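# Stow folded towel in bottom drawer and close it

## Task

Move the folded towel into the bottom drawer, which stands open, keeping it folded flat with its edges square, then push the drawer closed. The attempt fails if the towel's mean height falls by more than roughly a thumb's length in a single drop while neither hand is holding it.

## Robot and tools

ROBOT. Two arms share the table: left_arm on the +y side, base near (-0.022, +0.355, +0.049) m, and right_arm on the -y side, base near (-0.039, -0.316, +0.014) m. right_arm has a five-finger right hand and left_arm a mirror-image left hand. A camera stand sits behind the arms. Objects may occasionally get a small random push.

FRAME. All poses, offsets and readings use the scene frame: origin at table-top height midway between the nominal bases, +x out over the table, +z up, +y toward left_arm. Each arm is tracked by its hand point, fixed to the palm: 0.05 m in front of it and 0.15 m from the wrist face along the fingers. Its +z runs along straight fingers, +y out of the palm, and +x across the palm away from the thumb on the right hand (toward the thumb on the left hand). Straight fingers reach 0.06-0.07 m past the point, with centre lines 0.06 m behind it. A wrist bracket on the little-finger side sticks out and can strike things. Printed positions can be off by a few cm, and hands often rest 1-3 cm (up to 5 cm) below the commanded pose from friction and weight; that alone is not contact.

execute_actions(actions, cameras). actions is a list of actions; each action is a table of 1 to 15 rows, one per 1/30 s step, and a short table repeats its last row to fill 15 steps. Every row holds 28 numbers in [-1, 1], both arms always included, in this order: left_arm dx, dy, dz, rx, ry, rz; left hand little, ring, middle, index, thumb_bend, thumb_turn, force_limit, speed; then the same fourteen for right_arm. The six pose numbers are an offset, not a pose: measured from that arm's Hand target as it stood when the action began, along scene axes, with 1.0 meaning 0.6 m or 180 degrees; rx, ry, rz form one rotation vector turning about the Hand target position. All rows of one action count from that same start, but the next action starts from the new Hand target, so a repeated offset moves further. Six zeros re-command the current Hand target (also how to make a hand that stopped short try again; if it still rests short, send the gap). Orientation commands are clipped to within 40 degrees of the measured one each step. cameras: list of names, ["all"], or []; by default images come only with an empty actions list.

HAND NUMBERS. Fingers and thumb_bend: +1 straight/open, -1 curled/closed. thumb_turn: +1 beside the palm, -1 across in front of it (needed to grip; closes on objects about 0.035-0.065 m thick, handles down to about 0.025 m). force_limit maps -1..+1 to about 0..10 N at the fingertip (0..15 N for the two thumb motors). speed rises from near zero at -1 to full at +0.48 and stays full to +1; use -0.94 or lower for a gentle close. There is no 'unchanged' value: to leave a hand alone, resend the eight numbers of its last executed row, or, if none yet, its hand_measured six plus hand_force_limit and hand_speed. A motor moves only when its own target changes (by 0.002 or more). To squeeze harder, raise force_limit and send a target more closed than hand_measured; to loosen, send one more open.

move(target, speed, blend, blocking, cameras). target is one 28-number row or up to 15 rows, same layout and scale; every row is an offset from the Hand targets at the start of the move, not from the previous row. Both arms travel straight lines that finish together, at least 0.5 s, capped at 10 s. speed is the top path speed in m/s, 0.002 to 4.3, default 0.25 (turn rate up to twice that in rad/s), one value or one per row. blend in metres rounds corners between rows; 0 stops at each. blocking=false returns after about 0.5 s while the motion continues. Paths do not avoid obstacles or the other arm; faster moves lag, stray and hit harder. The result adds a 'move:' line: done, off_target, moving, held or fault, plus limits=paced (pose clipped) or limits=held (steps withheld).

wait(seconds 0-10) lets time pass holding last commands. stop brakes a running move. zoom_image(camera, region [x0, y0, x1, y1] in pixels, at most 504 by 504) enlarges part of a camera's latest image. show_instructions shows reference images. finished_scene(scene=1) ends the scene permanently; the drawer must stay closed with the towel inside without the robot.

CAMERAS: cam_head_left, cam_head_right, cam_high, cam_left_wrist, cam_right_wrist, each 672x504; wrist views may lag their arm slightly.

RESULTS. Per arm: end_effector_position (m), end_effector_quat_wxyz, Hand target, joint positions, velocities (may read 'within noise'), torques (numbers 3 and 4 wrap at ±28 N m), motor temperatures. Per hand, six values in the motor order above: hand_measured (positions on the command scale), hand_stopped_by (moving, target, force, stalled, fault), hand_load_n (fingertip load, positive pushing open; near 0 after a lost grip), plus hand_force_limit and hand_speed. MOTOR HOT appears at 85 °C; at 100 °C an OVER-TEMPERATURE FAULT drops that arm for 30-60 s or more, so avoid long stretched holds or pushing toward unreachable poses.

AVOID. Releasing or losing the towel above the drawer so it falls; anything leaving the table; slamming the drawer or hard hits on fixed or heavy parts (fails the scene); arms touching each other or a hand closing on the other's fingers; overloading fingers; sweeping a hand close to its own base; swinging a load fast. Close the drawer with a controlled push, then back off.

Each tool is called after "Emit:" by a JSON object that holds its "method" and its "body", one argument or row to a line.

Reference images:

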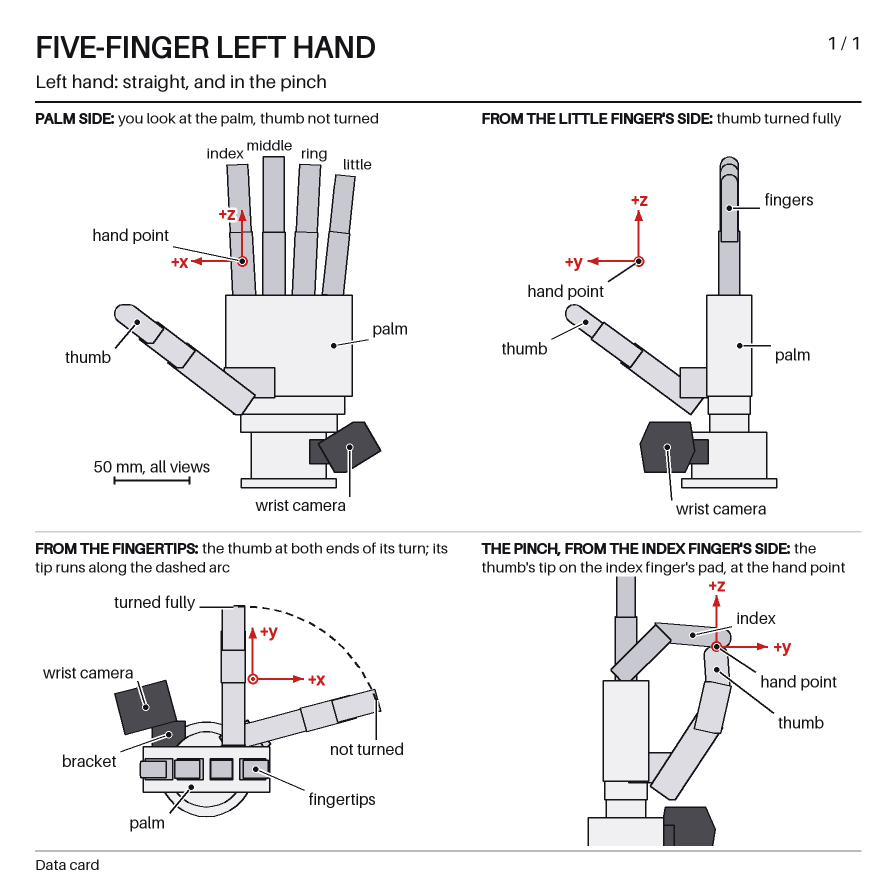

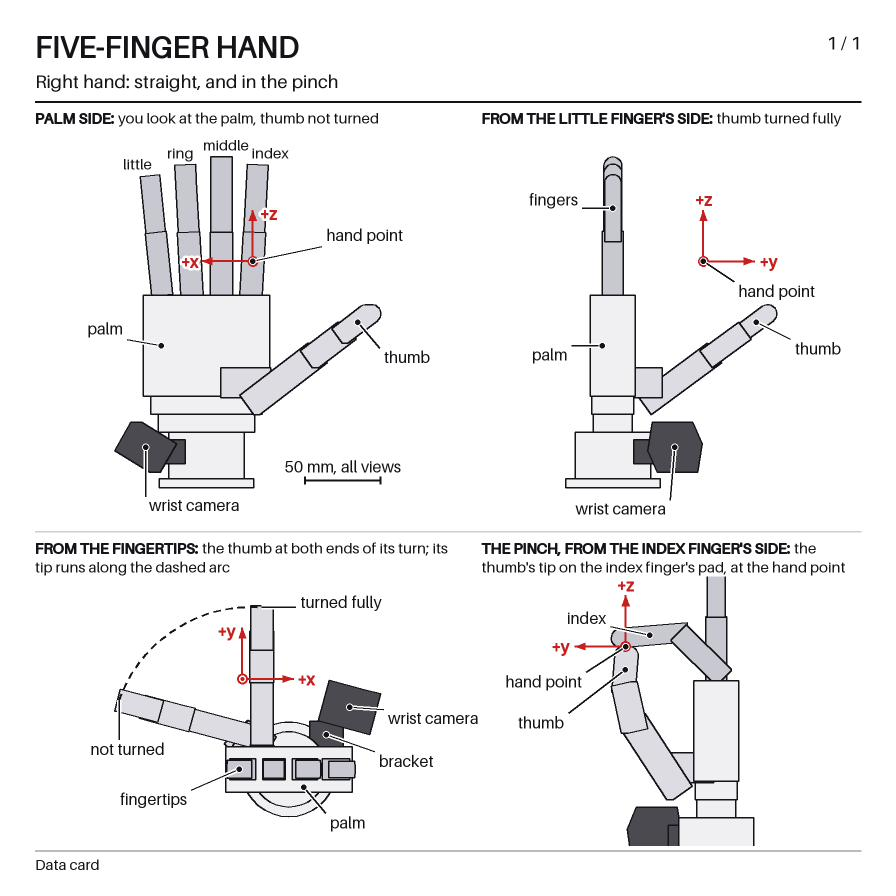

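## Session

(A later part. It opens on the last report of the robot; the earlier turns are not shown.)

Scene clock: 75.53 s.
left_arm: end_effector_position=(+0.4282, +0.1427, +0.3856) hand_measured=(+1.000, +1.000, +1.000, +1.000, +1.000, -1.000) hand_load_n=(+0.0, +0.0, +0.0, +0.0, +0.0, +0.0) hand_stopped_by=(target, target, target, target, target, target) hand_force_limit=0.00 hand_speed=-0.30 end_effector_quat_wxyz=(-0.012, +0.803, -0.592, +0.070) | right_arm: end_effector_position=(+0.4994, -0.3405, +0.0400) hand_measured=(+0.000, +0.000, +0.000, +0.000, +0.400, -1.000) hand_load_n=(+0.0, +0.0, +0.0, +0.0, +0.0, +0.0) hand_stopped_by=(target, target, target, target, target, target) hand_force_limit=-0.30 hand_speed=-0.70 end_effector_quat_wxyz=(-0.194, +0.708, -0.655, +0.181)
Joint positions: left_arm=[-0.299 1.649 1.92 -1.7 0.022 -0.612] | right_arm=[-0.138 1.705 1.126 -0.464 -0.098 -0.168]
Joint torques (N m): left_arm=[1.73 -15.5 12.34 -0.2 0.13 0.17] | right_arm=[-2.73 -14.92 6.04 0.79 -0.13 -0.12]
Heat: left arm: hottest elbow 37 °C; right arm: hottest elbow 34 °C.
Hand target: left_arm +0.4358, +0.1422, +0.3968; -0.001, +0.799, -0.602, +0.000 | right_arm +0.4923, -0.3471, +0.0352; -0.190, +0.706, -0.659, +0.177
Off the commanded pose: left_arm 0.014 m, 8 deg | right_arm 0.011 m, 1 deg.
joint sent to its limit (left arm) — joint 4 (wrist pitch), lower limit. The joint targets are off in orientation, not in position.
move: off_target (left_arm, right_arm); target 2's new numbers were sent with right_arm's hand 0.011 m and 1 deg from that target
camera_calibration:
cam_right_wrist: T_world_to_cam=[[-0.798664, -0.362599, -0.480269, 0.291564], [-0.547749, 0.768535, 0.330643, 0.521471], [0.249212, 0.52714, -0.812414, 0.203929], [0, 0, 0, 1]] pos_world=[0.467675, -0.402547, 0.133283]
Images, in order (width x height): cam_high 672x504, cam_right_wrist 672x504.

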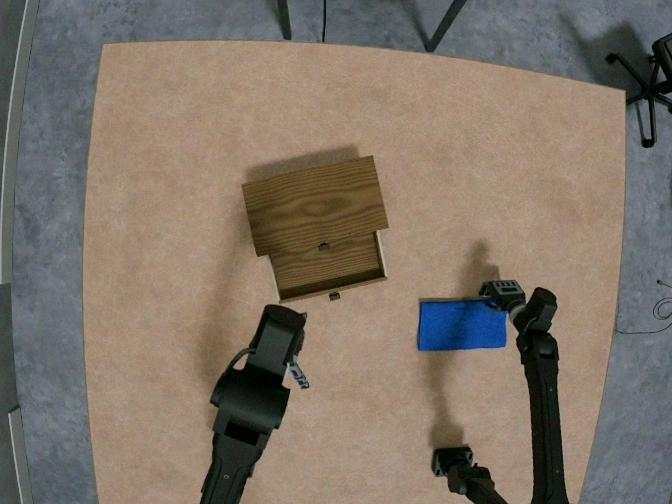

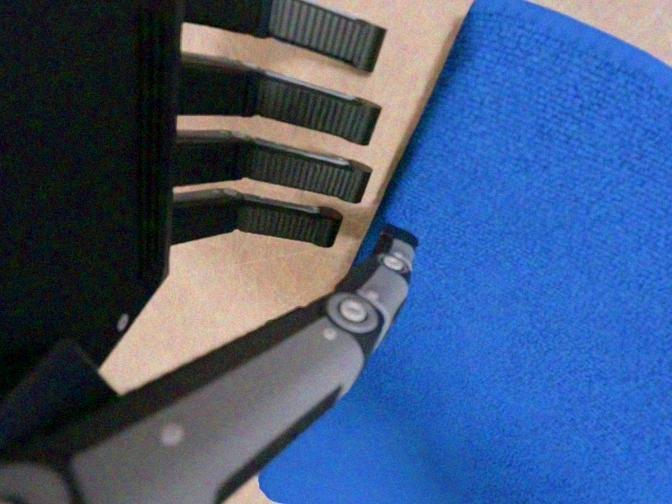

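Emit:
{"method": "move", "body": {
  "target": [
    [0,0,0,0,0,0,1,1,1,1,1,-1,0,-0.3,0.0167,0,0.0833,0.0046,-0.0665,0,0.4,0.4,0.4,0.4,0.9,-1,-0.3,0],
    [0,0,0,0,0,0,1,1,1,1,1,-1,0,-0.3,-0.0567,0,0.0333,0.0046,-0.0665,0,0.4,0.4,0.4,0.4,0.9,-1,-0.3,0]
  ],
  "speed": [0.12,0.08],
  "blend": 0.005,
  "cameras": ["cam_right_wrist","cam_high"]
}}

Scene clock: 79.57 s.
left_arm: end_effector_position=(+0.4282, +0.1427, +0.3856) hand_measured=(+1.000, +1.000, +1.000, +1.000, +1.000, -1.000) hand_load_n=(+0.0, +0.0, -0.5, +0.0, +0.0, +0.0) hand_stopped_by=(target, target, target, target, target, target) hand_force_limit=0.00 hand_speed=-0.30 end_effector_quat_wxyz=(-0.012, +0.803, -0.592, +0.070) | right_arm: end_effector_position=(+0.4535, -0.3395, +0.0467) hand_measured=(+0.400, +0.400, +0.400, +0.400, +0.900, -1.000) hand_load_n=(+0.0, +0.0, +0.0, +0.0, +0.0, +0.0) hand_stopped_by=(target, target, target, target, target, target) hand_force_limit=-0.30 hand_speed=0.00 end_effector_quat_wxyz=(-0.255, +0.688, -0.638, +0.232)
Joint positions: left_arm=[-0.299 1.649 1.92 -1.7 0.022 -0.612] | right_arm=[-0.167 1.524 0.86 -0.216 -0.151 -0.168]
Joint torques (N m): left_arm=[1.73 -15.5 12.34 -0.21 0.13 0.17] | right_arm=[-2.73 -13.16 7.04 1.51 -0.17 -0.11]
Heat: left arm: hottest elbow 37 °C; right arm: hottest elbow 34 °C.
Hand target: left_arm +0.4358, +0.1422, +0.3968; -0.001, +0.799, -0.602, +0.000 | right_arm +0.4582, -0.3470, +0.0553; -0.262, +0.683, -0.637, +0.244
Off the commanded pose: left_arm 0.014 m, 8 deg | right_arm 0.012 m, 2 deg.
joint sent to its limit (left arm) — joint 4 (wrist pitch), lower limit. The joint targets are off in orientation, not in position.
move: off_target (left_arm, right_arm)
camera_calibration:
cam_right_wrist: T_world_to_cam=[[-0.707028, -0.351479, -0.613656, 0.226954], [-0.597185, 0.761531, 0.251874, 0.516964], [0.37879, 0.544548, -0.748322, 0.164405], [0, 0, 0, 1]] pos_world=[0.406911, -0.403441, 0.13209]
Images, in order (width x height): cam_high 672x504, cam_right_wrist 672x504.

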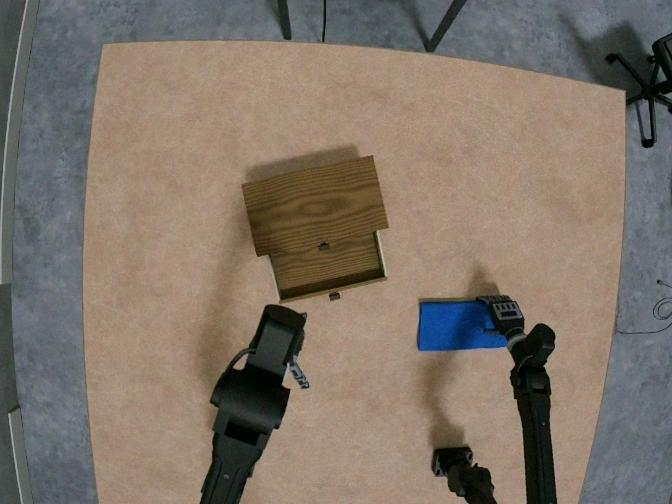

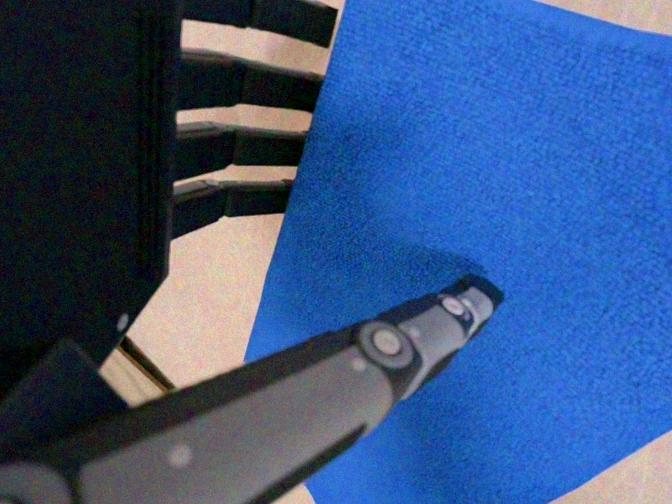

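Emit:
{"method": "move", "body": {
  "target": [
    [0,0,0,0,0,0,1,1,1,1,1,-1,0,-0.3,0.0167,0,0,0,0,0,0.4,0.4,0.4,0.4,0.9,-1,-0.3,0],
    [0,0,0,0,0,0,1,1,1,1,1,-1,0,-0.3,0.0167,0,-0.02,0,0,0,0.4,0.4,0.4,0.4,0.9,-1,-0.3,0]
  ],
  "speed": [0.04,0.04],
  "cameras": ["cam_right_wrist","cam_high"]
}}

Scene clock: 81.70 s.
left_arm: end_effector_position=(+0.4282, +0.1427, +0.3856) hand_measured=(+1.000, +1.000, +1.000, +1.000, +1.000, -1.000) hand_load_n=(+0.0, +0.0, +0.0, +0.0, +0.0, +0.0) hand_stopped_by=(target, target, target, target, target, target) hand_force_limit=0.00 hand_speed=-0.30 end_effector_quat_wxyz=(-0.012, +0.803, -0.592, +0.070) | right_arm: end_effector_position=(+0.4596, -0.3404, +0.0457) hand_measured=(+0.400, +0.400, +0.400, +0.400, +0.900, -1.000) hand_load_n=(+0.0, +0.0, -2.5, +0.0, +0.0, +0.0) hand_stopped_by=(target, target, target, target, target, target) hand_force_limit=-0.30 hand_speed=0.00 end_effector_quat_wxyz=(-0.261, +0.686, -0.635, +0.239)
Joint positions: left_arm=[-0.299 1.649 1.92 -1.7 0.022 -0.612] | right_arm=[-0.167 1.534 0.86 -0.187 -0.151 -0.168]
Joint torques (N m): left_arm=[1.73 -15.5 12.36 -0.2 0.12 0.17] | right_arm=[-2.49 -10.4 8.01 1.74 -0.08 -0.08]
Heat: left arm: hottest elbow 37 °C; right arm: hottest elbow 34 °C.
Hand target: left_arm +0.4358, +0.1422, +0.3968; -0.001, +0.799, -0.602, +0.000 | right_arm +0.4683, -0.3470, +0.0433; -0.262, +0.683, -0.637, +0.244
Off the commanded pose: left_arm 0.014 m, 8 deg | right_arm 0.011 m, 1 deg.
joint sent to its limit (left arm) — joint 4 (wrist pitch), lower limit. The joint targets are off in orientation, not in position.
move: off_target (left_arm, right_arm)
camera_calibration:
cam_right_wrist: T_world_to_cam=[[-0.694849, -0.353204, -0.626444, 0.224759], [-0.601935, 0.762296, 0.237864, 0.524722], [0.393521, 0.542358, -0.742287, 0.154019], [0, 0, 0, 1]] pos_world=[0.411413, -0.404141, 0.130313]
Images, in order (width x height): cam_high 672x504, cam_right_wrist 672x504.

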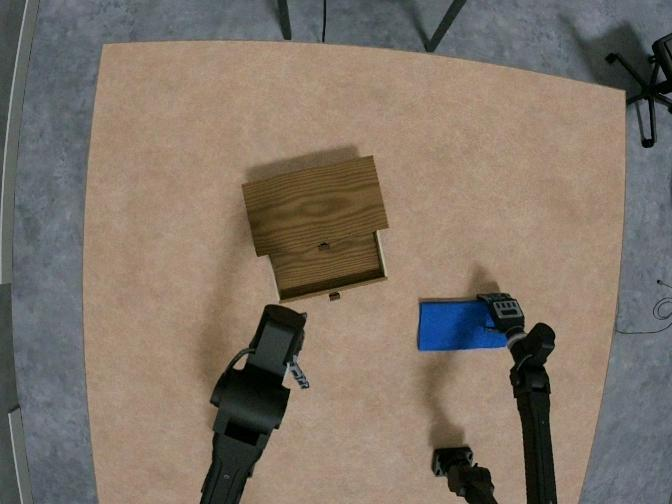

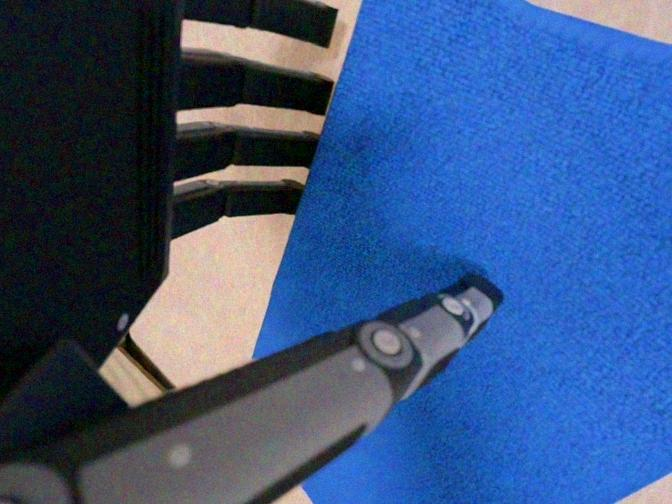

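Emit:
{"method": "move", "body": {
  "target": [
    [0,0,0,0,0,0,1,1,1,1,1,-1,0,-0.3,0.005,0,0.033,0.0015,-0.0222,0,0.8,0.8,0.8,0.8,0.9,-1,0,0],
    [0,0,0,0,0,0,1,1,1,1,1,-1,0,-0.3,0.005,0,-0.018,0.0015,-0.0222,0,0.8,0.8,0.8,0.8,0.9,-1,0,0]
  ],
  "speed": [0.08,0.04],
  "cameras": ["cam_right_wrist"]
}}

Scene clock: 85.43 s.
left_arm: end_effector_position=(+0.4282, +0.1427, +0.3856) hand_measured=(+1.000, +1.000, +1.000, +1.000, +1.000, -1.000) hand_load_n=(+0.0, +0.0, +0.0, +0.0, +0.0, +0.0) hand_stopped_by=(target, target, target, target, target, target) hand_force_limit=0.00 hand_speed=-0.30 end_effector_quat_wxyz=(-0.012, +0.803, -0.592, +0.070) | right_arm: end_effector_position=(+0.4695, -0.3401, +0.0375) hand_measured=(+0.800, +0.800, +0.800, +0.800, +0.900, -1.000) hand_load_n=(+0.0, +0.0, +0.0, +0.0, +1.0, +0.0) hand_stopped_by=(target, target, target, target, target, target) hand_force_limit=0.00 hand_speed=0.00 end_effector_quat_wxyz=(-0.286, +0.679, -0.622, +0.265)
Joint positions: left_arm=[-0.299 1.649 1.92 -1.7 0.022 -0.612] | right_arm=[-0.169 1.552 0.816 -0.047 -0.165 -0.168]
Joint torques (N m): left_arm=[1.73 -15.56 12.34 -0.21 0.13 0.17] | right_arm=[-2.78 -10.87 6.65 1.78 -0.13 -0.01]
Heat: left arm: hottest elbow 37 °C; right arm: hottest elbow 34 °C.
Hand target: left_arm +0.4358, +0.1422, +0.3968; -0.001, +0.799, -0.602, +0.000 | right_arm +0.4713, -0.3471, +0.0325; -0.286, +0.673, -0.628, +0.267
Off the commanded pose: left_arm 0.014 m, 8 deg | right_arm 0.009 m, 1 deg.
joint sent to its limit (left arm) — joint 4 (wrist pitch), lower limit. The joint targets are off in orientation, not in position.
move: off_target (left_arm)
camera_calibration:
cam_right_wrist: T_world_to_cam=[[-0.640618, -0.35925, -0.678636, 0.200961], [-0.624647, 0.757819, 0.188486, 0.543358], [0.44657, 0.544656, -0.709877, 0.118533], [0, 0, 0, 1]] pos_world=[0.415213, -0.404132, 0.118108]
Images, in order (width x height): cam_right_wrist 672x504.

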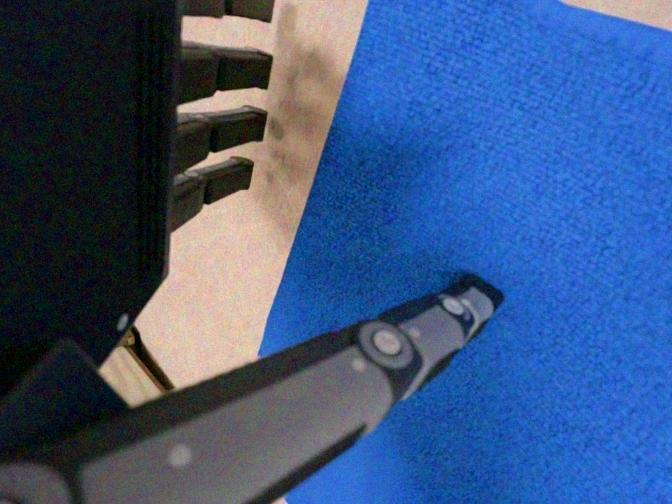

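Emit:
{"method": "execute_actions", "body": {
  "actions": [
    [[0,0,0,0,0,0,1,1,1,1,1,-1,0,-0.3,0,0,0,0,0,0,0.3,0.3,0.3,0.3,0.9,-1,0,-0.8]],
    [[0,0,0,0,0,0,1,1,1,1,1,-1,0,-0.3,0,0,0,0,0,0,0.3,0.3,0.3,0.3,0.9,-1,0,-0.8]]
  ],
  "cameras": ["cam_right_wrist"]
}}

Scene clock: 86.97 s.
left_arm: end_effector_position=(+0.4282, +0.1427, +0.3856) hand_measured=(+1.000, +1.000, +1.000, +1.000, +1.000, -1.000) hand_load_n=(+0.0, +0.0, +0.0, +0.0, +0.0, -0.5) hand_stopped_by=(target, target, target, target, target, target) hand_force_limit=0.00 hand_speed=-0.30 end_effector_quat_wxyz=(-0.012, +0.803, -0.592, +0.070) | right_arm: end_effector_position=(+0.4750, -0.3406, +0.0410) hand_measured=(+0.300, +0.300, +0.300, +0.300, +0.900, -1.000) hand_load_n=(+0.0, +0.0, +2.5, +0.0, +0.0, +0.0) hand_stopped_by=(target, target, target, target, target, target) hand_force_limit=0.00 hand_speed=-0.80 end_effector_quat_wxyz=(-0.293, +0.677, -0.617, +0.274)
Joint positions: left_arm=[-0.299 1.649 1.92 -1.7 0.022 -0.612] | right_arm=[-0.169 1.552 0.816 -0.023 -0.167 -0.168]
Joint torques (N m): left_arm=[1.73 -15.5 12.34 -0.2 0.12 0.17] | right_arm=[-2.78 -10.93 6.68 0.9 -0.04 -0.01]
Heat: left arm: hottest elbow 37 °C; right arm: hottest elbow 34 °C.
Hand target: left_arm +0.4358, +0.1422, +0.3968; -0.001, +0.799, -0.602, +0.000 | right_arm +0.4713, -0.3471, +0.0325; -0.286, +0.673, -0.628, +0.267
Off the commanded pose: left_arm 0.014 m, 8 deg | right_arm 0.011 m, 2 deg.
joint sent to its limit (left arm) — joint 4 (wrist pitch), lower limit. The joint targets are off in orientation, not in position.
camera_calibration:
cam_right_wrist: T_world_to_cam=[[-0.623444, -0.361729, -0.693159, 0.198389], [-0.630089, 0.757349, 0.171491, 0.549652], [0.46293, 0.543668, -0.700087, 0.110389], [0, 0, 0, 1]] pos_world=[0.418912, -0.40453, 0.120536]
Images, in order (width x height): cam_right_wrist 672x504.

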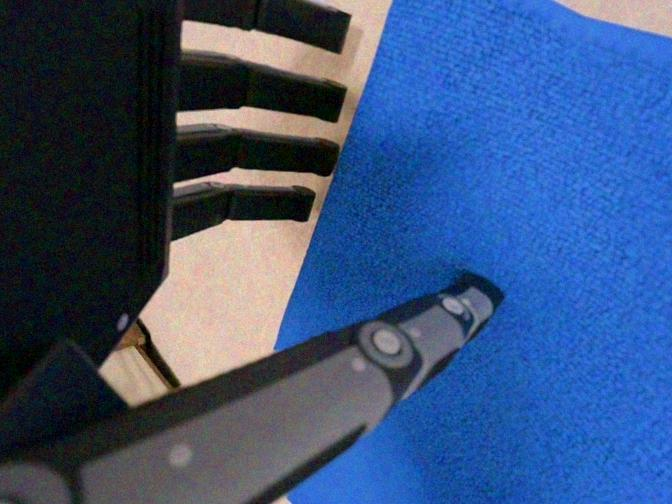

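Emit:
{"method": "execute_actions", "body": {
  "actions": [
    [[0,0,0,0,0,0,1,1,1,1,1,-1,0,-0.3,0,0,-0.005,0,0,0,0.1,0.1,0.05,0.1,0.9,-1,0,-0.8]],
    [[0,0,0,0,0,0,1,1,1,1,1,-1,0,-0.3,0,0,-0.005,0,0,0,-0.1,-0.1,-0.15,-0.1,0.9,-1,0,-0.8]]
  ],
  "cameras": ["cam_right_wrist","cam_high"]
}}

Scene clock: 88.50 s.
left_arm: end_effector_position=(+0.4282, +0.1427, +0.3856) hand_measured=(+1.000, +1.000, +1.000, +1.000, +1.000, -1.000) hand_load_n=(+0.0, +0.0, +0.0, +0.0, +0.0, +0.0) hand_stopped_by=(target, target, target, target, target, target) hand_force_limit=0.00 hand_speed=-0.30 end_effector_quat_wxyz=(-0.012, +0.803, -0.592, +0.070) | right_arm: end_effector_position=(+0.4746, -0.3405, +0.0382) hand_measured=(-0.100, -0.100, -0.150, -0.100, +0.900, -1.000) hand_load_n=(+0.0, +0.0, +0.5, +0.0, +0.5, +0.0) hand_stopped_by=(target, target, target, target, target, target) hand_force_limit=0.00 hand_speed=-0.80 end_effector_quat_wxyz=(-0.292, +0.677, -0.618, +0.272)
Joint positions: left_arm=[-0.299 1.649 1.92 -1.7 0.022 -0.612] | right_arm=[-0.169 1.558 0.816 -0.021 -0.167 -0.168]
Joint torques (N m): left_arm=[1.73 -15.56 12.34 -0.21 0.13 0.17] | right_arm=[-2.73 -10.52 6.16 1.52 -0.03 -0.01]
Heat: left arm: hottest elbow 37 °C; right arm: hottest elbow 34 °C.
Hand target: left_arm +0.4358, +0.1422, +0.3968; -0.001, +0.799, -0.602, +0.000 | right_arm +0.4713, -0.3471, +0.0264; -0.286, +0.673, -0.628, +0.267
Off the commanded pose: left_arm 0.014 m, 8 deg | right_arm 0.014 m, 2 deg.
joint sent to its limit (left arm) — joint 4 (wrist pitch), lower limit. The joint targets are off in orientation, not in position.
camera_calibration:
cam_right_wrist: T_world_to_cam=[[-0.626856, -0.361184, -0.690361, 0.197902], [-0.629202, 0.757252, 0.175143, 0.549257], [0.459518, 0.544165, -0.701945, 0.110415], [0, 0, 0, 1]] pos_world=[0.418912, -0.40453, 0.117931]
Images, in order (width x height): cam_high 672x504, cam_right_wrist 672x504.

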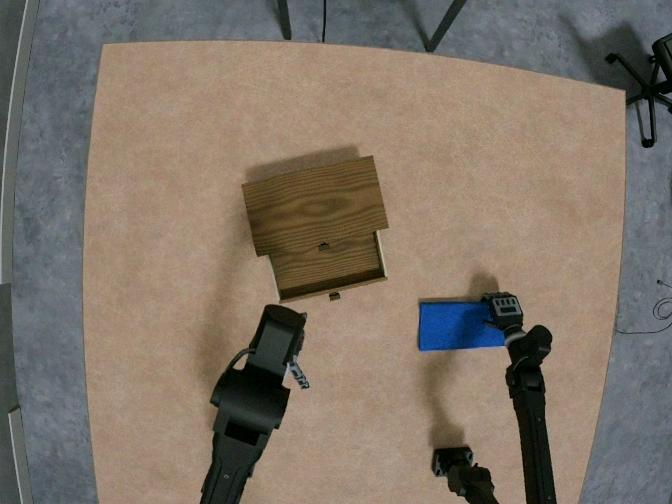

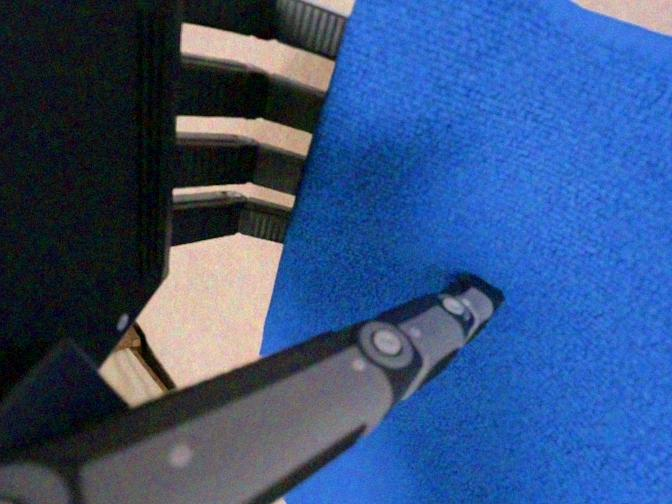

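Emit:
{"method": "move", "body": {
  "target": [0,0,0,0,0,0,1,1,1,1,1,-1,0,-0.3,0,0,0.016,-0.0139,0.1995,0,-0.1,-0.1,-0.15,-0.1,0.9,-1,0,-0.8],
  "speed": 0.12,
  "cameras": ["cam_right_wrist","cam_high"]
}}

Scene clock: 93.27 s.
left_arm: end_effector_position=(+0.4282, +0.1427, +0.3856) hand_measured=(+1.000, +1.000, +1.000, +1.000, +1.000, -1.000) hand_load_n=(+0.0, +0.0, +0.0, +0.0, +0.0, +0.0) hand_stopped_by=(target, target, target, target, target, target) hand_force_limit=0.00 hand_speed=-0.30 end_effector_quat_wxyz=(-0.012, +0.803, -0.592, +0.070) | right_arm: end_effector_position=(+0.4587, -0.3511, +0.0321) hand_measured=(-0.100, -0.100, -0.150, -0.100, +0.900, -1.000) hand_load_n=(+0.0, -0.5, +0.0, +0.0, +0.0, +0.0) hand_stopped_by=(target, target, target, target, target, target) hand_force_limit=0.00 hand_speed=-0.80 end_effector_quat_wxyz=(-0.063, +0.721, -0.688, +0.055)
Joint positions: left_arm=[-0.299 1.649 1.92 -1.7 0.022 -0.612] | right_arm=[-0.145 1.831 1.321 -0.897 -0.035 -0.168]
Joint torques (N m): left_arm=[1.73 -15.56 12.34 -0.2 0.13 0.17] | right_arm=[-0.73 -15.03 9.81 -0.16 0.21 -0.15]
Heat: left arm: hottest elbow 38 °C; right arm: hottest elbow 34 °C.
Hand target: left_arm +0.4358, +0.1422, +0.3968; -0.001, +0.799, -0.602, +0.000 | right_arm +0.4712, -0.3470, +0.0359; -0.064, +0.728, -0.680, +0.059
Off the commanded pose: left_arm 0.014 m, 8 deg | right_arm 0.014 m, 1 deg.
joint sent to its limit (left arm) — joint 4 (wrist pitch), lower limit. The joint targets are off in orientation, not in position.
move: off_target (left_arm, right_arm)
camera_calibration:
cam_right_wrist: T_world_to_cam=[[-0.926762, -0.343084, -0.15299, 0.306595], [-0.372584, 0.787592, 0.490796, 0.431041], [-0.0478908, 0.511852, -0.857738, 0.345585], [0, 0, 0, 1]] pos_world=[0.46129, -0.411185, 0.131774]
Images, in order (width x height): cam_high 672x504, cam_right_wrist 672x504.

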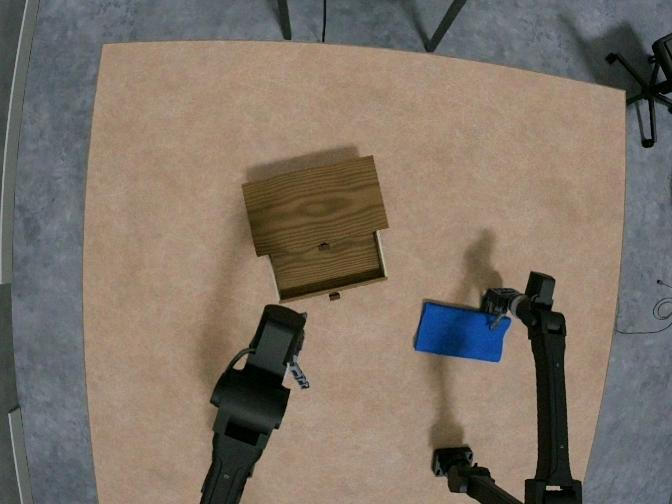

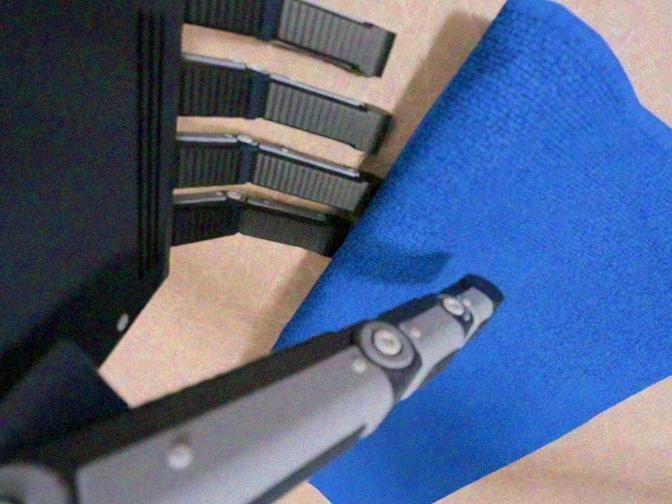

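Emit:
{"method": "move", "body": {
  "target": [
    [0,0,0,0,0,0,1,1,1,1,1,-1,0,-0.3,0.058,0,0,0,0,0,-0.1,-0.1,-0.15,-0.1,0.9,-1,0,-0.8],
    [0,0,0,0,0,0,1,1,1,1,1,-1,0,-0.3,0.04,0,0.1,-0.0086,-0.2002,-0.0673,-0.1,-0.1,-0.15,-0.1,0.9,-1,0,-0.8],
    [0,0,0,0,0,0,1,1,1,1,1,-1,0,-0.3,-0.0837,-0.0192,0.0583,-0.0086,-0.2002,-0.0673,0.8,0.8,0.8,0.8,0.9,-1,0,0]
  ],
  "speed": [0.1,0.2,0.12],
  "blend": [0.01,0.01,0],
  "cameras": ["cam_right_wrist","cam_high"]
}}

Scene clock: 99.90 s.
left_arm: end_effector_position=(+0.4282, +0.1427, +0.3856) hand_measured=(+1.000, +1.000, +1.000, +1.000, +1.000, -1.000) hand_load_n=(+0.0, +0.0, +0.0, +0.0, +0.0, +0.0) hand_stopped_by=(target, target, target, target, target, target) hand_force_limit=0.00 hand_speed=-0.30 end_effector_quat_wxyz=(-0.012, +0.803, -0.592, +0.070) | right_arm: end_effector_position=(+0.4158, -0.3518, +0.0614) hand_measured=(+0.800, +0.800, +0.800, +0.800, +0.900, -1.000) hand_load_n=(+0.0, +0.0, +0.0, -0.5, +0.0, +0.0) hand_stopped_by=(target, target, target, target, target, target) hand_force_limit=0.00 hand_speed=0.00 end_effector_quat_wxyz=(+0.247, -0.605, +0.701, -0.284)
Joint positions: left_arm=[-0.299 1.649 1.92 -1.7 0.022 -0.612] | right_arm=[-0.167 1.36 0.703 -0.143 -0.002 0.001]
Joint torques (N m): left_arm=[1.79 -15.5 12.34 -0.21 0.13 0.17] | right_arm=[-2.67 -10.64 7.31 1.72 -0.07 -0.16]
Heat: left arm: hottest elbow 38 °C; right arm: hottest elbow 34 °C.
Hand target: left_arm +0.4358, +0.1422, +0.3968; -0.001, +0.799, -0.602, +0.000 | right_arm +0.4210, -0.3586, +0.0710; +0.254, -0.601, +0.698, -0.297
Off the commanded pose: left_arm 0.014 m, 8 deg | right_arm 0.013 m, 2 deg.
joint sent to its limit (left arm) — joint 4 (wrist pitch), lower limit. The joint targets are off in orientation, not in position.
move: off_target (left_arm, right_arm); target 3's new numbers were sent with right_arm's hand 0.013 m and 2 deg from that target
camera_calibration:
cam_right_wrist: T_world_to_cam=[[-0.725801, -0.194673, -0.659784, 0.270867], [-0.427859, 0.87878, 0.211381, 0.473565], [0.538655, 0.435715, -0.721112, 0.0899452], [0, 0, 0, 1]] pos_world=[0.350765, -0.40262, 0.143471]
Images, in order (width x height): cam_high 672x504, cam_right_wrist 672x504.

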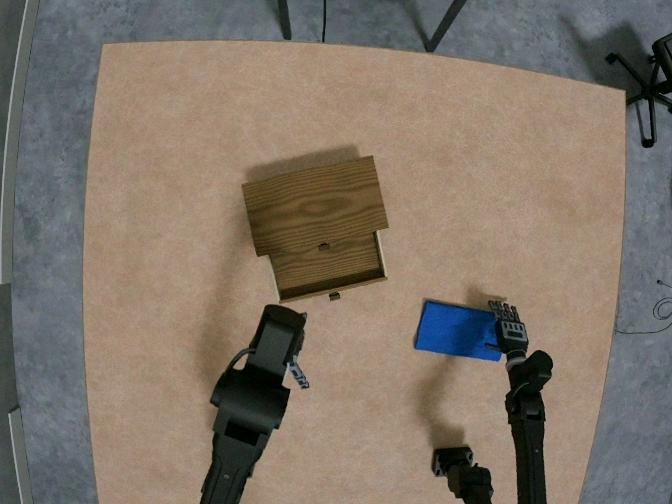

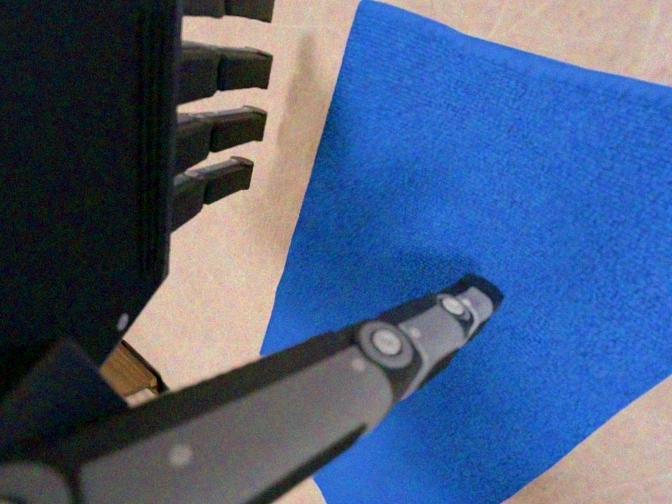

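Emit:
{"method": "move", "body": {
  "target": [0,0,0,0,0,0,1,1,1,1,1,-1,0,-0.3,0,0,-0.068,0,0,0,0.8,0.8,0.8,0.8,0.9,-1,0,0],
  "speed": 0.08,
  "cameras": ["cam_right_wrist"]
}}

Scene clock: 101.17 s.
left_arm: end_effector_position=(+0.4282, +0.1427, +0.3856) hand_measured=(+1.000, +1.000, +1.000, +1.000, +1.000, -1.000) hand_load_n=(+0.0, +0.0, +0.0, +0.0, +0.0, +0.0) hand_stopped_by=(target, target, target, target, target, target) hand_force_limit=0.00 hand_speed=-0.30 end_effector_quat_wxyz=(-0.012, +0.803, -0.592, +0.070) | right_arm: end_effector_position=(+0.4205, -0.3524, +0.0362) hand_measured=(+0.800, +0.800, +0.800, +0.800, +0.900, -1.000) hand_load_n=(+0.0, +0.0, -0.5, +0.0, +1.0, -0.5) hand_stopped_by=(target, target, target, target, target, target) hand_force_limit=0.00 hand_speed=0.00 end_effector_quat_wxyz=(+0.257, -0.601, +0.696, -0.296)
Joint positions: left_arm=[-0.299 1.649 1.92 -1.7 0.022 -0.612] | right_arm=[-0.167 1.419 0.657 -0.002 -0.003 0.001]
Joint torques (N m): left_arm=[1.73 -15.5 12.36 -0.21 0.13 0.17] | right_arm=[-2.61 -8.53 6.48 1.84 -0.05 -0.15]
Heat: left arm: hottest elbow 38 °C; right arm: hottest elbow 35 °C.
Hand target: left_arm +0.4358, +0.1422, +0.3968; -0.001, +0.799, -0.602, +0.000 | right_arm +0.4210, -0.3586, +0.0302; +0.254, -0.601, +0.698, -0.297
Off the commanded pose: left_arm 0.014 m, 8 deg | right_arm 0.009 m, 0 deg.
joint sent to its limit (left arm) — joint 4 (wrist pitch), lower limit. The joint targets are off in orientation, not in position.
move: off_target (left_arm)
camera_calibration:
cam_right_wrist: T_world_to_cam=[[-0.702312, -0.197901, -0.683808, 0.247273], [-0.43529, 0.87946, 0.192544, 0.485462], [0.563277, 0.43288, -0.703799, 0.057546], [0, 0, 0, 1]] pos_world=[0.352565, -0.40292, 0.116115]
Images, in order (width x height): cam_right_wrist 672x504.

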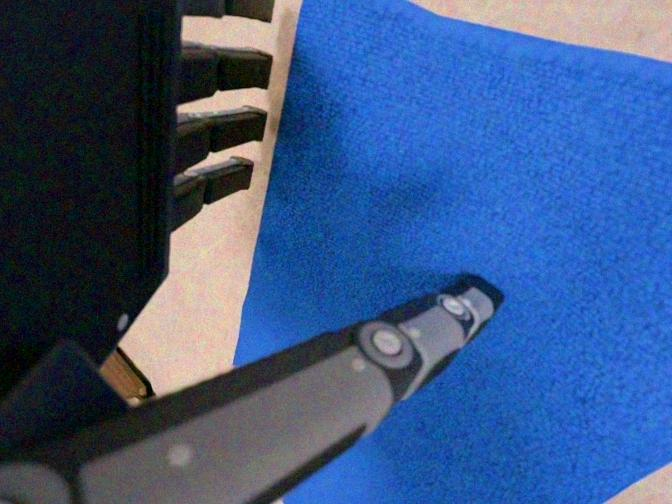

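Emit:
{"method": "move", "body": {
  "target": [
    [0,0,0,0,0,0,1,1,1,1,1,-1,0,-0.3,0.01,-0.0015,0.03,0,0,0,0.8,0.8,0.8,0.8,0.9,-1,0,0],
    [0,0,0,0,0,0,1,1,1,1,1,-1,0,-0.3,0.045,-0.0067,0.02,0,0,0,0.8,0.8,0.8,0.8,0.9,-1,0,0],
    [0,0,0,0,0,0,1,1,1,1,1,-1,0,-0.3,0.045,-0.0067,0.0,0,0,0,0.8,0.8,0.8,0.8,0.9,-1,0,0]
  ],
  "speed": 0.08,
  "blend": [0.003,0.003,0],
  "cameras": ["cam_right_wrist"]
}}

Scene clock: 104.20 s.
left_arm: end_effector_position=(+0.4282, +0.1427, +0.3856) hand_measured=(+1.000, +1.000, +1.000, +1.000, +1.000, -1.000) hand_load_n=(+0.0, +0.0, +0.0, +0.0, +0.0, +0.0) hand_stopped_by=(target, target, target, target, target, target) hand_force_limit=0.00 hand_speed=-0.30 end_effector_quat_wxyz=(-0.012, +0.803, -0.592, +0.070) | right_arm: end_effector_position=(+0.4371, -0.3546, +0.0347) hand_measured=(+0.800, +0.800, +0.800, +0.800, +0.900, -1.000) hand_load_n=(+0.0, +0.0, +0.0, -0.5, +3.0, -0.5) hand_stopped_by=(target, target, target, target, target, target) hand_force_limit=0.00 hand_speed=0.00 end_effector_quat_wxyz=(+0.257, -0.602, +0.697, -0.294)
Joint positions: left_arm=[-0.299 1.649 1.92 -1.7 0.022 -0.612] | right_arm=[-0.167 1.465 0.703 -0.007 -0.005 0.001]
Joint torques (N m): left_arm=[1.67 -15.44 12.36 -0.21 0.13 0.17] | right_arm=[-2.67 -7.82 8.53 1.66 0.03 -0.16]
Heat: left arm: hottest elbow 38 °C; right arm: hottest elbow 35 °C.
Hand target: left_arm +0.4358, +0.1422, +0.3968; -0.001, +0.799, -0.602, +0.000 | right_arm +0.4479, -0.3625, +0.0301; +0.254, -0.601, +0.698, -0.297
Off the commanded pose: left_arm 0.014 m, 8 deg | right_arm 0.014 m, 0 deg.
joint sent to its limit (left arm) — joint 4 (wrist pitch), lower limit. The joint targets are off in orientation, not in position.
move: off_target (left_arm, right_arm)
camera_calibration:
cam_right_wrist: T_world_to_cam=[[-0.704813, -0.197518, -0.681341, 0.258641], [-0.435486, 0.87865, 0.195772, 0.494597], [0.559991, 0.434697, -0.7053, 0.0502131], [0, 0, 0, 1]] pos_world=[0.369565, -0.405318, 0.11481]
Images, in order (width x height): cam_right_wrist 672x504.

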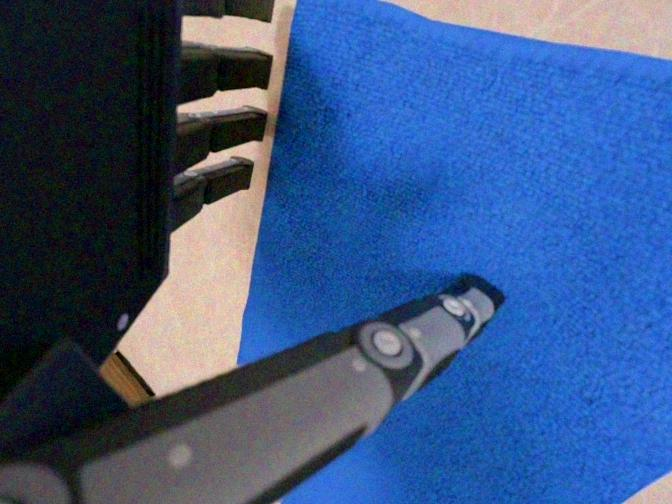

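Emit:
{"method": "move", "body": {
  "target": [
    [0,0,0,0,0,0,1,1,1,1,1,-1,0,-0.3,-0.015,0.0,0.06,0,0,0,0.8,0.8,0.8,0.8,0.9,-1,0,0],
    [0,0,0,0,0,0,1,1,1,1,1,-1,0,-0.3,0.025,-0.0037,0.05,0,0,0,0.8,0.8,0.8,0.8,0.9,-1,0,0],
    [0,0,0,0,0,0,1,1,1,1,1,-1,0,-0.3,0.025,-0.0037,0.0,0,0,0,0.8,0.8,0.8,0.8,0.9,-1,0,0]
  ],
  "speed": 0.08,
  "blend": [0.003,0.0,0],
  "cameras": ["cam_right_wrist"]
}}

Scene clock: 106.73 s.
left_arm: end_effector_position=(+0.4282, +0.1427, +0.3856) hand_measured=(+1.000, +1.000, +1.000, +1.000, +1.000, -1.000) hand_load_n=(-0.5, +0.0, +0.0, +0.0, +0.0, +0.0) hand_stopped_by=(target, target, target, target, target, target) hand_force_limit=0.00 hand_speed=-0.30 end_effector_quat_wxyz=(-0.012, +0.803, -0.592, +0.070) | right_arm: end_effector_position=(+0.4568, -0.3578, +0.0361) hand_measured=(+0.800, +0.800, +0.800, +0.800, +0.900, -1.000) hand_load_n=(+0.0, +0.0, +0.0, +0.0, +2.0, -0.5) hand_stopped_by=(target, target, target, target, target, target) hand_force_limit=0.00 hand_speed=0.00 end_effector_quat_wxyz=(+0.257, -0.601, +0.697, -0.295)
Joint positions: left_arm=[-0.299 1.649 1.92 -1.7 0.022 -0.612] | right_arm=[-0.168 1.51 0.757 -0.015 -0.005 0.001]
Joint torques (N m): left_arm=[1.73 -15.56 12.36 -0.2 0.13 0.17] | right_arm=[-2.55 -9.17 7.62 1.74 0.07 -0.15]
Heat: left arm: hottest elbow 38 °C; right arm: hottest elbow 35 °C.
Hand target: left_arm +0.4358, +0.1422, +0.3968; -0.001, +0.799, -0.602, +0.000 | right_arm +0.4629, -0.3648, +0.0300; +0.254, -0.601, +0.698, -0.297
Off the commanded pose: left_arm 0.014 m, 8 deg | right_arm 0.011 m, 0 deg.
joint sent to its limit (left arm) — joint 4 (wrist pitch), lower limit. The joint targets are off in orientation, not in position.
move: off_target (left_arm, right_arm)
camera_calibration:
cam_right_wrist: T_world_to_cam=[[-0.703571, -0.197183, -0.68272, 0.272522], [-0.43543, 0.878873, 0.194893, 0.505798], [0.561595, 0.434398, -0.704209, 0.040801], [0, 0, 0, 1]] pos_world=[0.389065, -0.408519, 0.116213]
Images, in order (width x height): cam_right_wrist 672x504.

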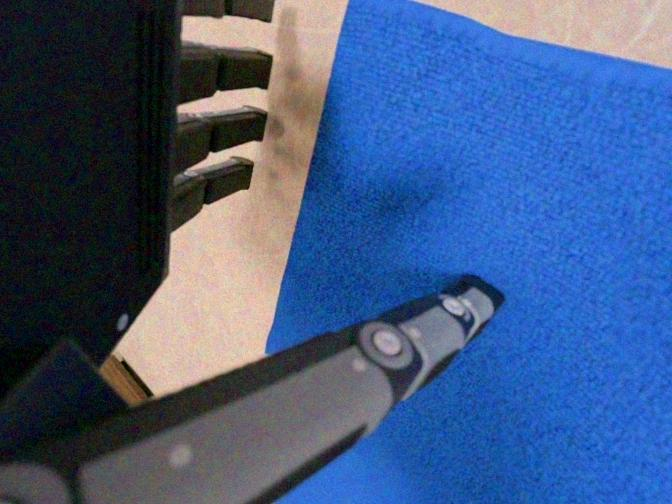

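Emit:
{"method": "execute_actions", "body": {
  "actions": [
    [[0,0,0,0,0,0,1,1,1,1,1,-1,0,-0.3,0,0,0,0,0,0,0.3,0.3,0.25,0.3,0.9,-1,0,-0.75]],
    [[0,0,0,0,0,0,1,1,1,1,1,-1,0,-0.3,0,0,0,0,0,0,0.3,0.3,0.25,0.3,0.9,-1,0,-0.75]],
    [[0,0,0,0,0,0,1,1,1,1,1,-1,0,-0.3,0,0,-0.004,0,0,0,0.1,0.1,0.05,0.1,0.9,-1,0,-0.75]],
    [[0,0,0,0,0,0,1,1,1,1,1,-1,0,-0.3,0,0,-0.004,0,0,0,-0.05,-0.05,-0.1,-0.05,0.9,-1,0,-0.75]]
  ],
  "cameras": ["cam_right_wrist","cam_high"]
}}

Scene clock: 109.43 s.
left_arm: end_effector_position=(+0.4282, +0.1427, +0.3856) hand_measured=(+1.000, +1.000, +1.000, +1.000, +1.000, -1.000) hand_load_n=(+0.0, +0.0, +0.0, +0.0, +0.0, +0.0) hand_stopped_by=(target, target, target, target, target, target) hand_force_limit=0.00 hand_speed=-0.30 end_effector_quat_wxyz=(-0.012, +0.803, -0.592, +0.070) | right_arm: end_effector_position=(+0.4632, -0.3588, +0.0372) hand_measured=(-0.050, -0.050, -0.100, -0.050, +0.900, -1.000) hand_load_n=(+0.0, +0.0, +0.0, +0.0, +1.0, +0.0) hand_stopped_by=(target, target, target, target, target, target) hand_force_limit=0.00 hand_speed=-0.75 end_effector_quat_wxyz=(+0.264, -0.599, +0.693, -0.302)
Joint positions: left_arm=[-0.299 1.649 1.92 -1.7 0.022 -0.612] | right_arm=[-0.168 1.518 0.759 0.014 -0.005 0.001]
Joint torques (N m): left_arm=[1.67 -15.56 12.36 -0.2 0.13 0.17] | right_arm=[-2.49 -9.17 7.1 1.25 0.07 -0.15]
Heat: left arm: hottest elbow 38 °C; right arm: hottest elbow 35 °C.
Hand target: left_arm +0.4358, +0.1422, +0.3968; -0.001, +0.799, -0.602, +0.000 | right_arm +0.4630, -0.3648, +0.0253; +0.254, -0.601, +0.698, -0.297
Off the commanded pose: left_arm 0.014 m, 8 deg | right_arm 0.013 m, 1 deg.
joint sent to its limit (left arm) — joint 4 (wrist pitch), lower limit. The joint targets are off in orientation, not in position.
camera_calibration:
cam_right_wrist: T_world_to_cam=[[-0.688729, -0.199376, -0.697067, 0.270425], [-0.439498, 0.879469, 0.182694, 0.511834], [0.576624, 0.432185, -0.69334, 0.0300632], [0, 0, 0, 1]] pos_world=[0.393864, -0.409219, 0.11584]
Images, in order (width x height): cam_high 672x504, cam_right_wrist 672x504.

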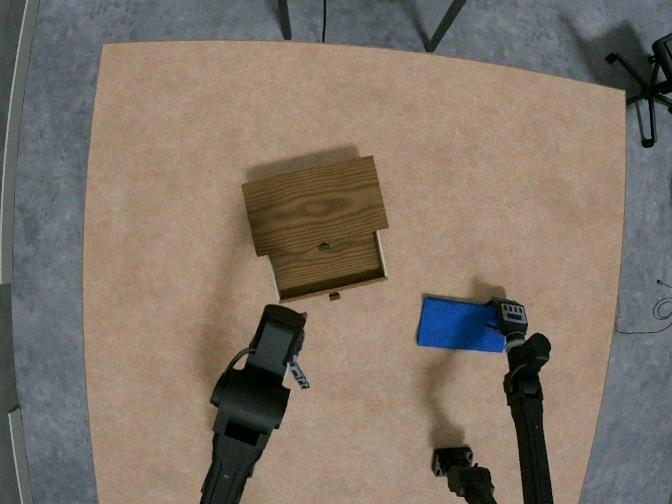

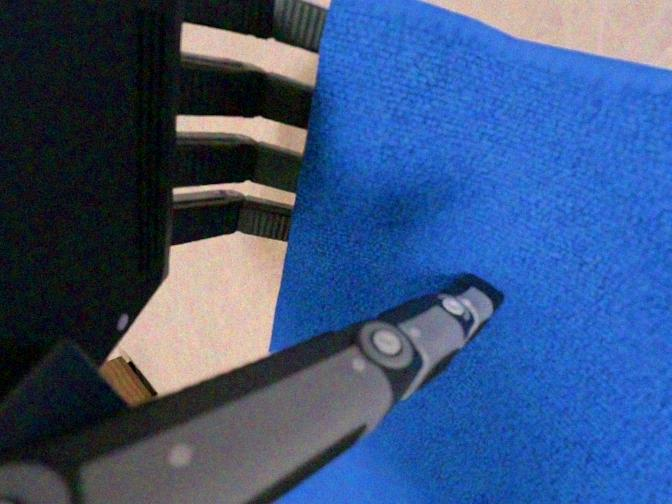

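Emit:
{"method": "execute_actions", "body": {
  "actions": [
    [[0,0,0,0,0,0,1,1,1,1,1,-1,0,-0.3,-0.0083,0.0012,-0.003,0,0,0,-0.05,-0.05,-0.1,-0.05,0.75,-1,0,-0.75]],
    [[0,0,0,0,0,0,1,1,1,1,1,-1,0,-0.3,-0.0083,0.0012,-0.003,0,0,0,-0.05,-0.05,-0.1,-0.05,0.6,-1,0,-0.75]],
    [[0,0,0,0,0,0,1,1,1,1,1,-1,0,-0.3,-0.0083,0.0012,-0.003,0,0,0,-0.05,-0.05,-0.1,-0.05,0.45,-1,0,-0.75]]
  ],
  "cameras": ["cam_right_wrist"]
}}

Scene clock: 111.53 s.
left_arm: end_effector_position=(+0.4282, +0.1427, +0.3856) hand_measured=(+1.000, +1.000, +1.000, +1.000, +1.000, -1.000) hand_load_n=(+0.0, +0.0, +0.0, +0.0, +0.0, +0.0) hand_stopped_by=(target, target, target, target, target, target) hand_force_limit=0.00 hand_speed=-0.30 end_effector_quat_wxyz=(-0.012, +0.803, -0.592, +0.070) | right_arm: end_effector_position=(+0.4570, -0.3579, +0.0350) hand_measured=(-0.050, -0.050, -0.100, -0.050, +0.452, -1.000) hand_load_n=(+0.0, +0.0, +1.0, +0.0, +2.0, +0.0) hand_stopped_by=(target, target, target, target, target, target) hand_force_limit=0.00 hand_speed=-0.75 end_effector_quat_wxyz=(+0.266, -0.598, +0.692, -0.304)
Joint positions: left_arm=[-0.299 1.649 1.92 -1.7 0.022 -0.612] | right_arm=[-0.168 1.507 0.734 0.035 -0.005 0.001]
Joint torques (N m): left_arm=[1.67 -15.56 12.34 -0.2 0.13 0.17] | right_arm=[-2.55 -9.76 5.34 1.37 0.05 -0.15]
Heat: left arm: hottest elbow 38 °C; right arm: hottest elbow 35 °C.
Hand target: left_arm +0.4358, +0.1422, +0.3968; -0.001, +0.799, -0.602, +0.000 | right_arm +0.4480, -0.3626, +0.0199; +0.254, -0.601, +0.698, -0.297
Off the commanded pose: left_arm 0.014 m, 8 deg | right_arm 0.018 m, 2 deg.
joint sent to its limit (left arm) — joint 4 (wrist pitch), lower limit. The joint targets are off in orientation, not in position.
camera_calibration:
cam_right_wrist: T_world_to_cam=[[-0.683998, -0.200074, -0.70151, 0.262522], [-0.440703, 0.879662, 0.178817, 0.509424], [0.581315, 0.431468, -0.689861, 0.0292526], [0, 0, 0, 1]] pos_world=[0.387064, -0.408219, 0.113248]
Images, in order (width x height): cam_right_wrist 672x504.

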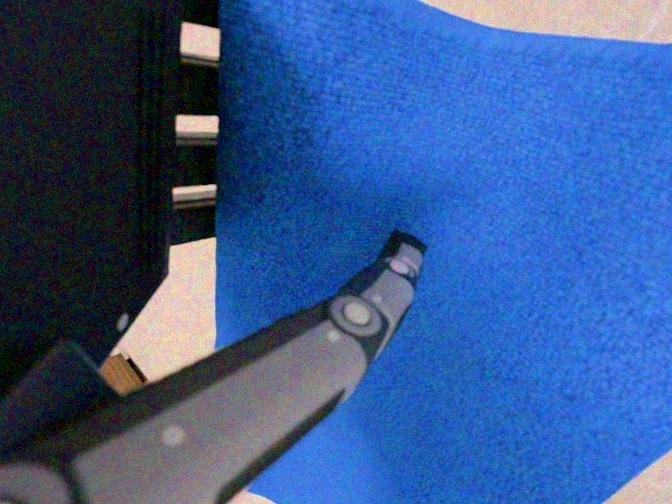

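Emit:
{"method": "execute_actions", "body": {
  "actions": [
    [[0,0,0,0,0,0,1,1,1,1,1,-1,0,-0.3,0,0,-0.0,0,0,0,-0.1,-0.1,-0.15,-0.1,0.2,-1,0,-0.8]],
    [[0,0,0,0,0,0,1,1,1,1,1,-1,0,-0.3,0,0,0,0,0,0,-0.1,-0.1,-0.15,-0.1,0.2,-1,0,-0.8]],
    [[0,0,0,0,0,0,1,1,1,1,1,-1,0,-0.3,0,0,0.003,0,0,0,-0.2,-0.2,-0.25,-0.2,-0.2,-1,0,-0.85]],
    [[0,0,0,0,0,0,1,1,1,1,1,-1,0,-0.3,0,0,0.003,0,0,0,-0.2,-0.2,-0.25,-0.2,-0.2,-1,0,-0.85]]
  ],
  "cameras": ["cam_right_wrist","cam_high"]
}}

Scene clock: 114.13 s.
left_arm: end_effector_position=(+0.4282, +0.1427, +0.3856) hand_measured=(+1.000, +1.000, +1.000, +1.000, +1.000, -1.000) hand_load_n=(+0.0, +0.0, +0.0, +0.0, +0.0, +0.0) hand_stopped_by=(target, target, target, target, target, target) hand_force_limit=0.00 hand_speed=-0.30 end_effector_quat_wxyz=(-0.012, +0.803, -0.592, +0.070) | right_arm: end_effector_position=(+0.4560, -0.3577, +0.0341) hand_measured=(-0.200, -0.200, -0.146, -0.166, +0.344, -1.000) hand_load_n=(+0.0, +2.0, +6.5, +4.5, +10.5, +1.5) hand_stopped_by=(target, target, force, force, force, target) hand_force_limit=0.00 hand_speed=-0.85 end_effector_quat_wxyz=(+0.266, -0.598, +0.692, -0.304)
Joint positions: left_arm=[-0.299 1.649 1.92 -1.7 0.022 -0.612] | right_arm=[-0.168 1.507 0.731 0.036 -0.005 0.001]
Joint torques (N m): left_arm=[1.73 -15.5 12.36 -0.21 0.13 0.17] | right_arm=[-2.49 -10.23 5.83 0.9 0.05 -0.15]
Heat: left arm: hottest elbow 38 °C; right arm: hottest elbow 35 °C.
Hand target: left_arm +0.4358, +0.1422, +0.3968; -0.001, +0.799, -0.602, +0.000 | right_arm +0.4480, -0.3626, +0.0235; +0.254, -0.601, +0.698, -0.297
Off the commanded pose: left_arm 0.014 m, 8 deg | right_arm 0.014 m, 2 deg.
joint sent to its limit (left arm) — joint 4 (wrist pitch), lower limit. The joint targets are off in orientation, not in position.
camera_calibration:
cam_right_wrist: T_world_to_cam=[[-0.684795, -0.199986, -0.700758, 0.261643], [-0.440512, 0.87963, 0.179444, 0.508838], [0.580521, 0.431574, -0.690463, 0.0295542], [0, 0, 0, 1]] pos_world=[0.386164, -0.408019, 0.112447]
Images, in order (width x height): cam_high 672x504, cam_right_wrist 672x504.

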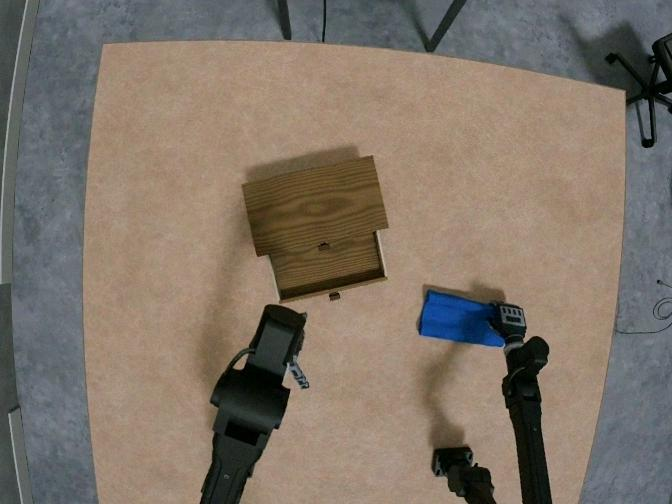

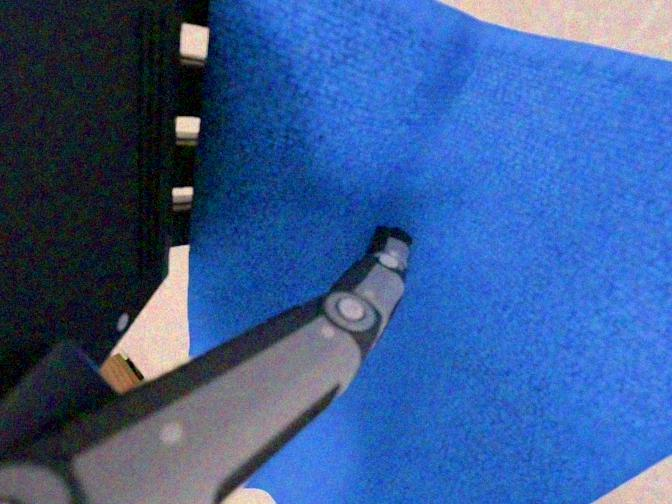

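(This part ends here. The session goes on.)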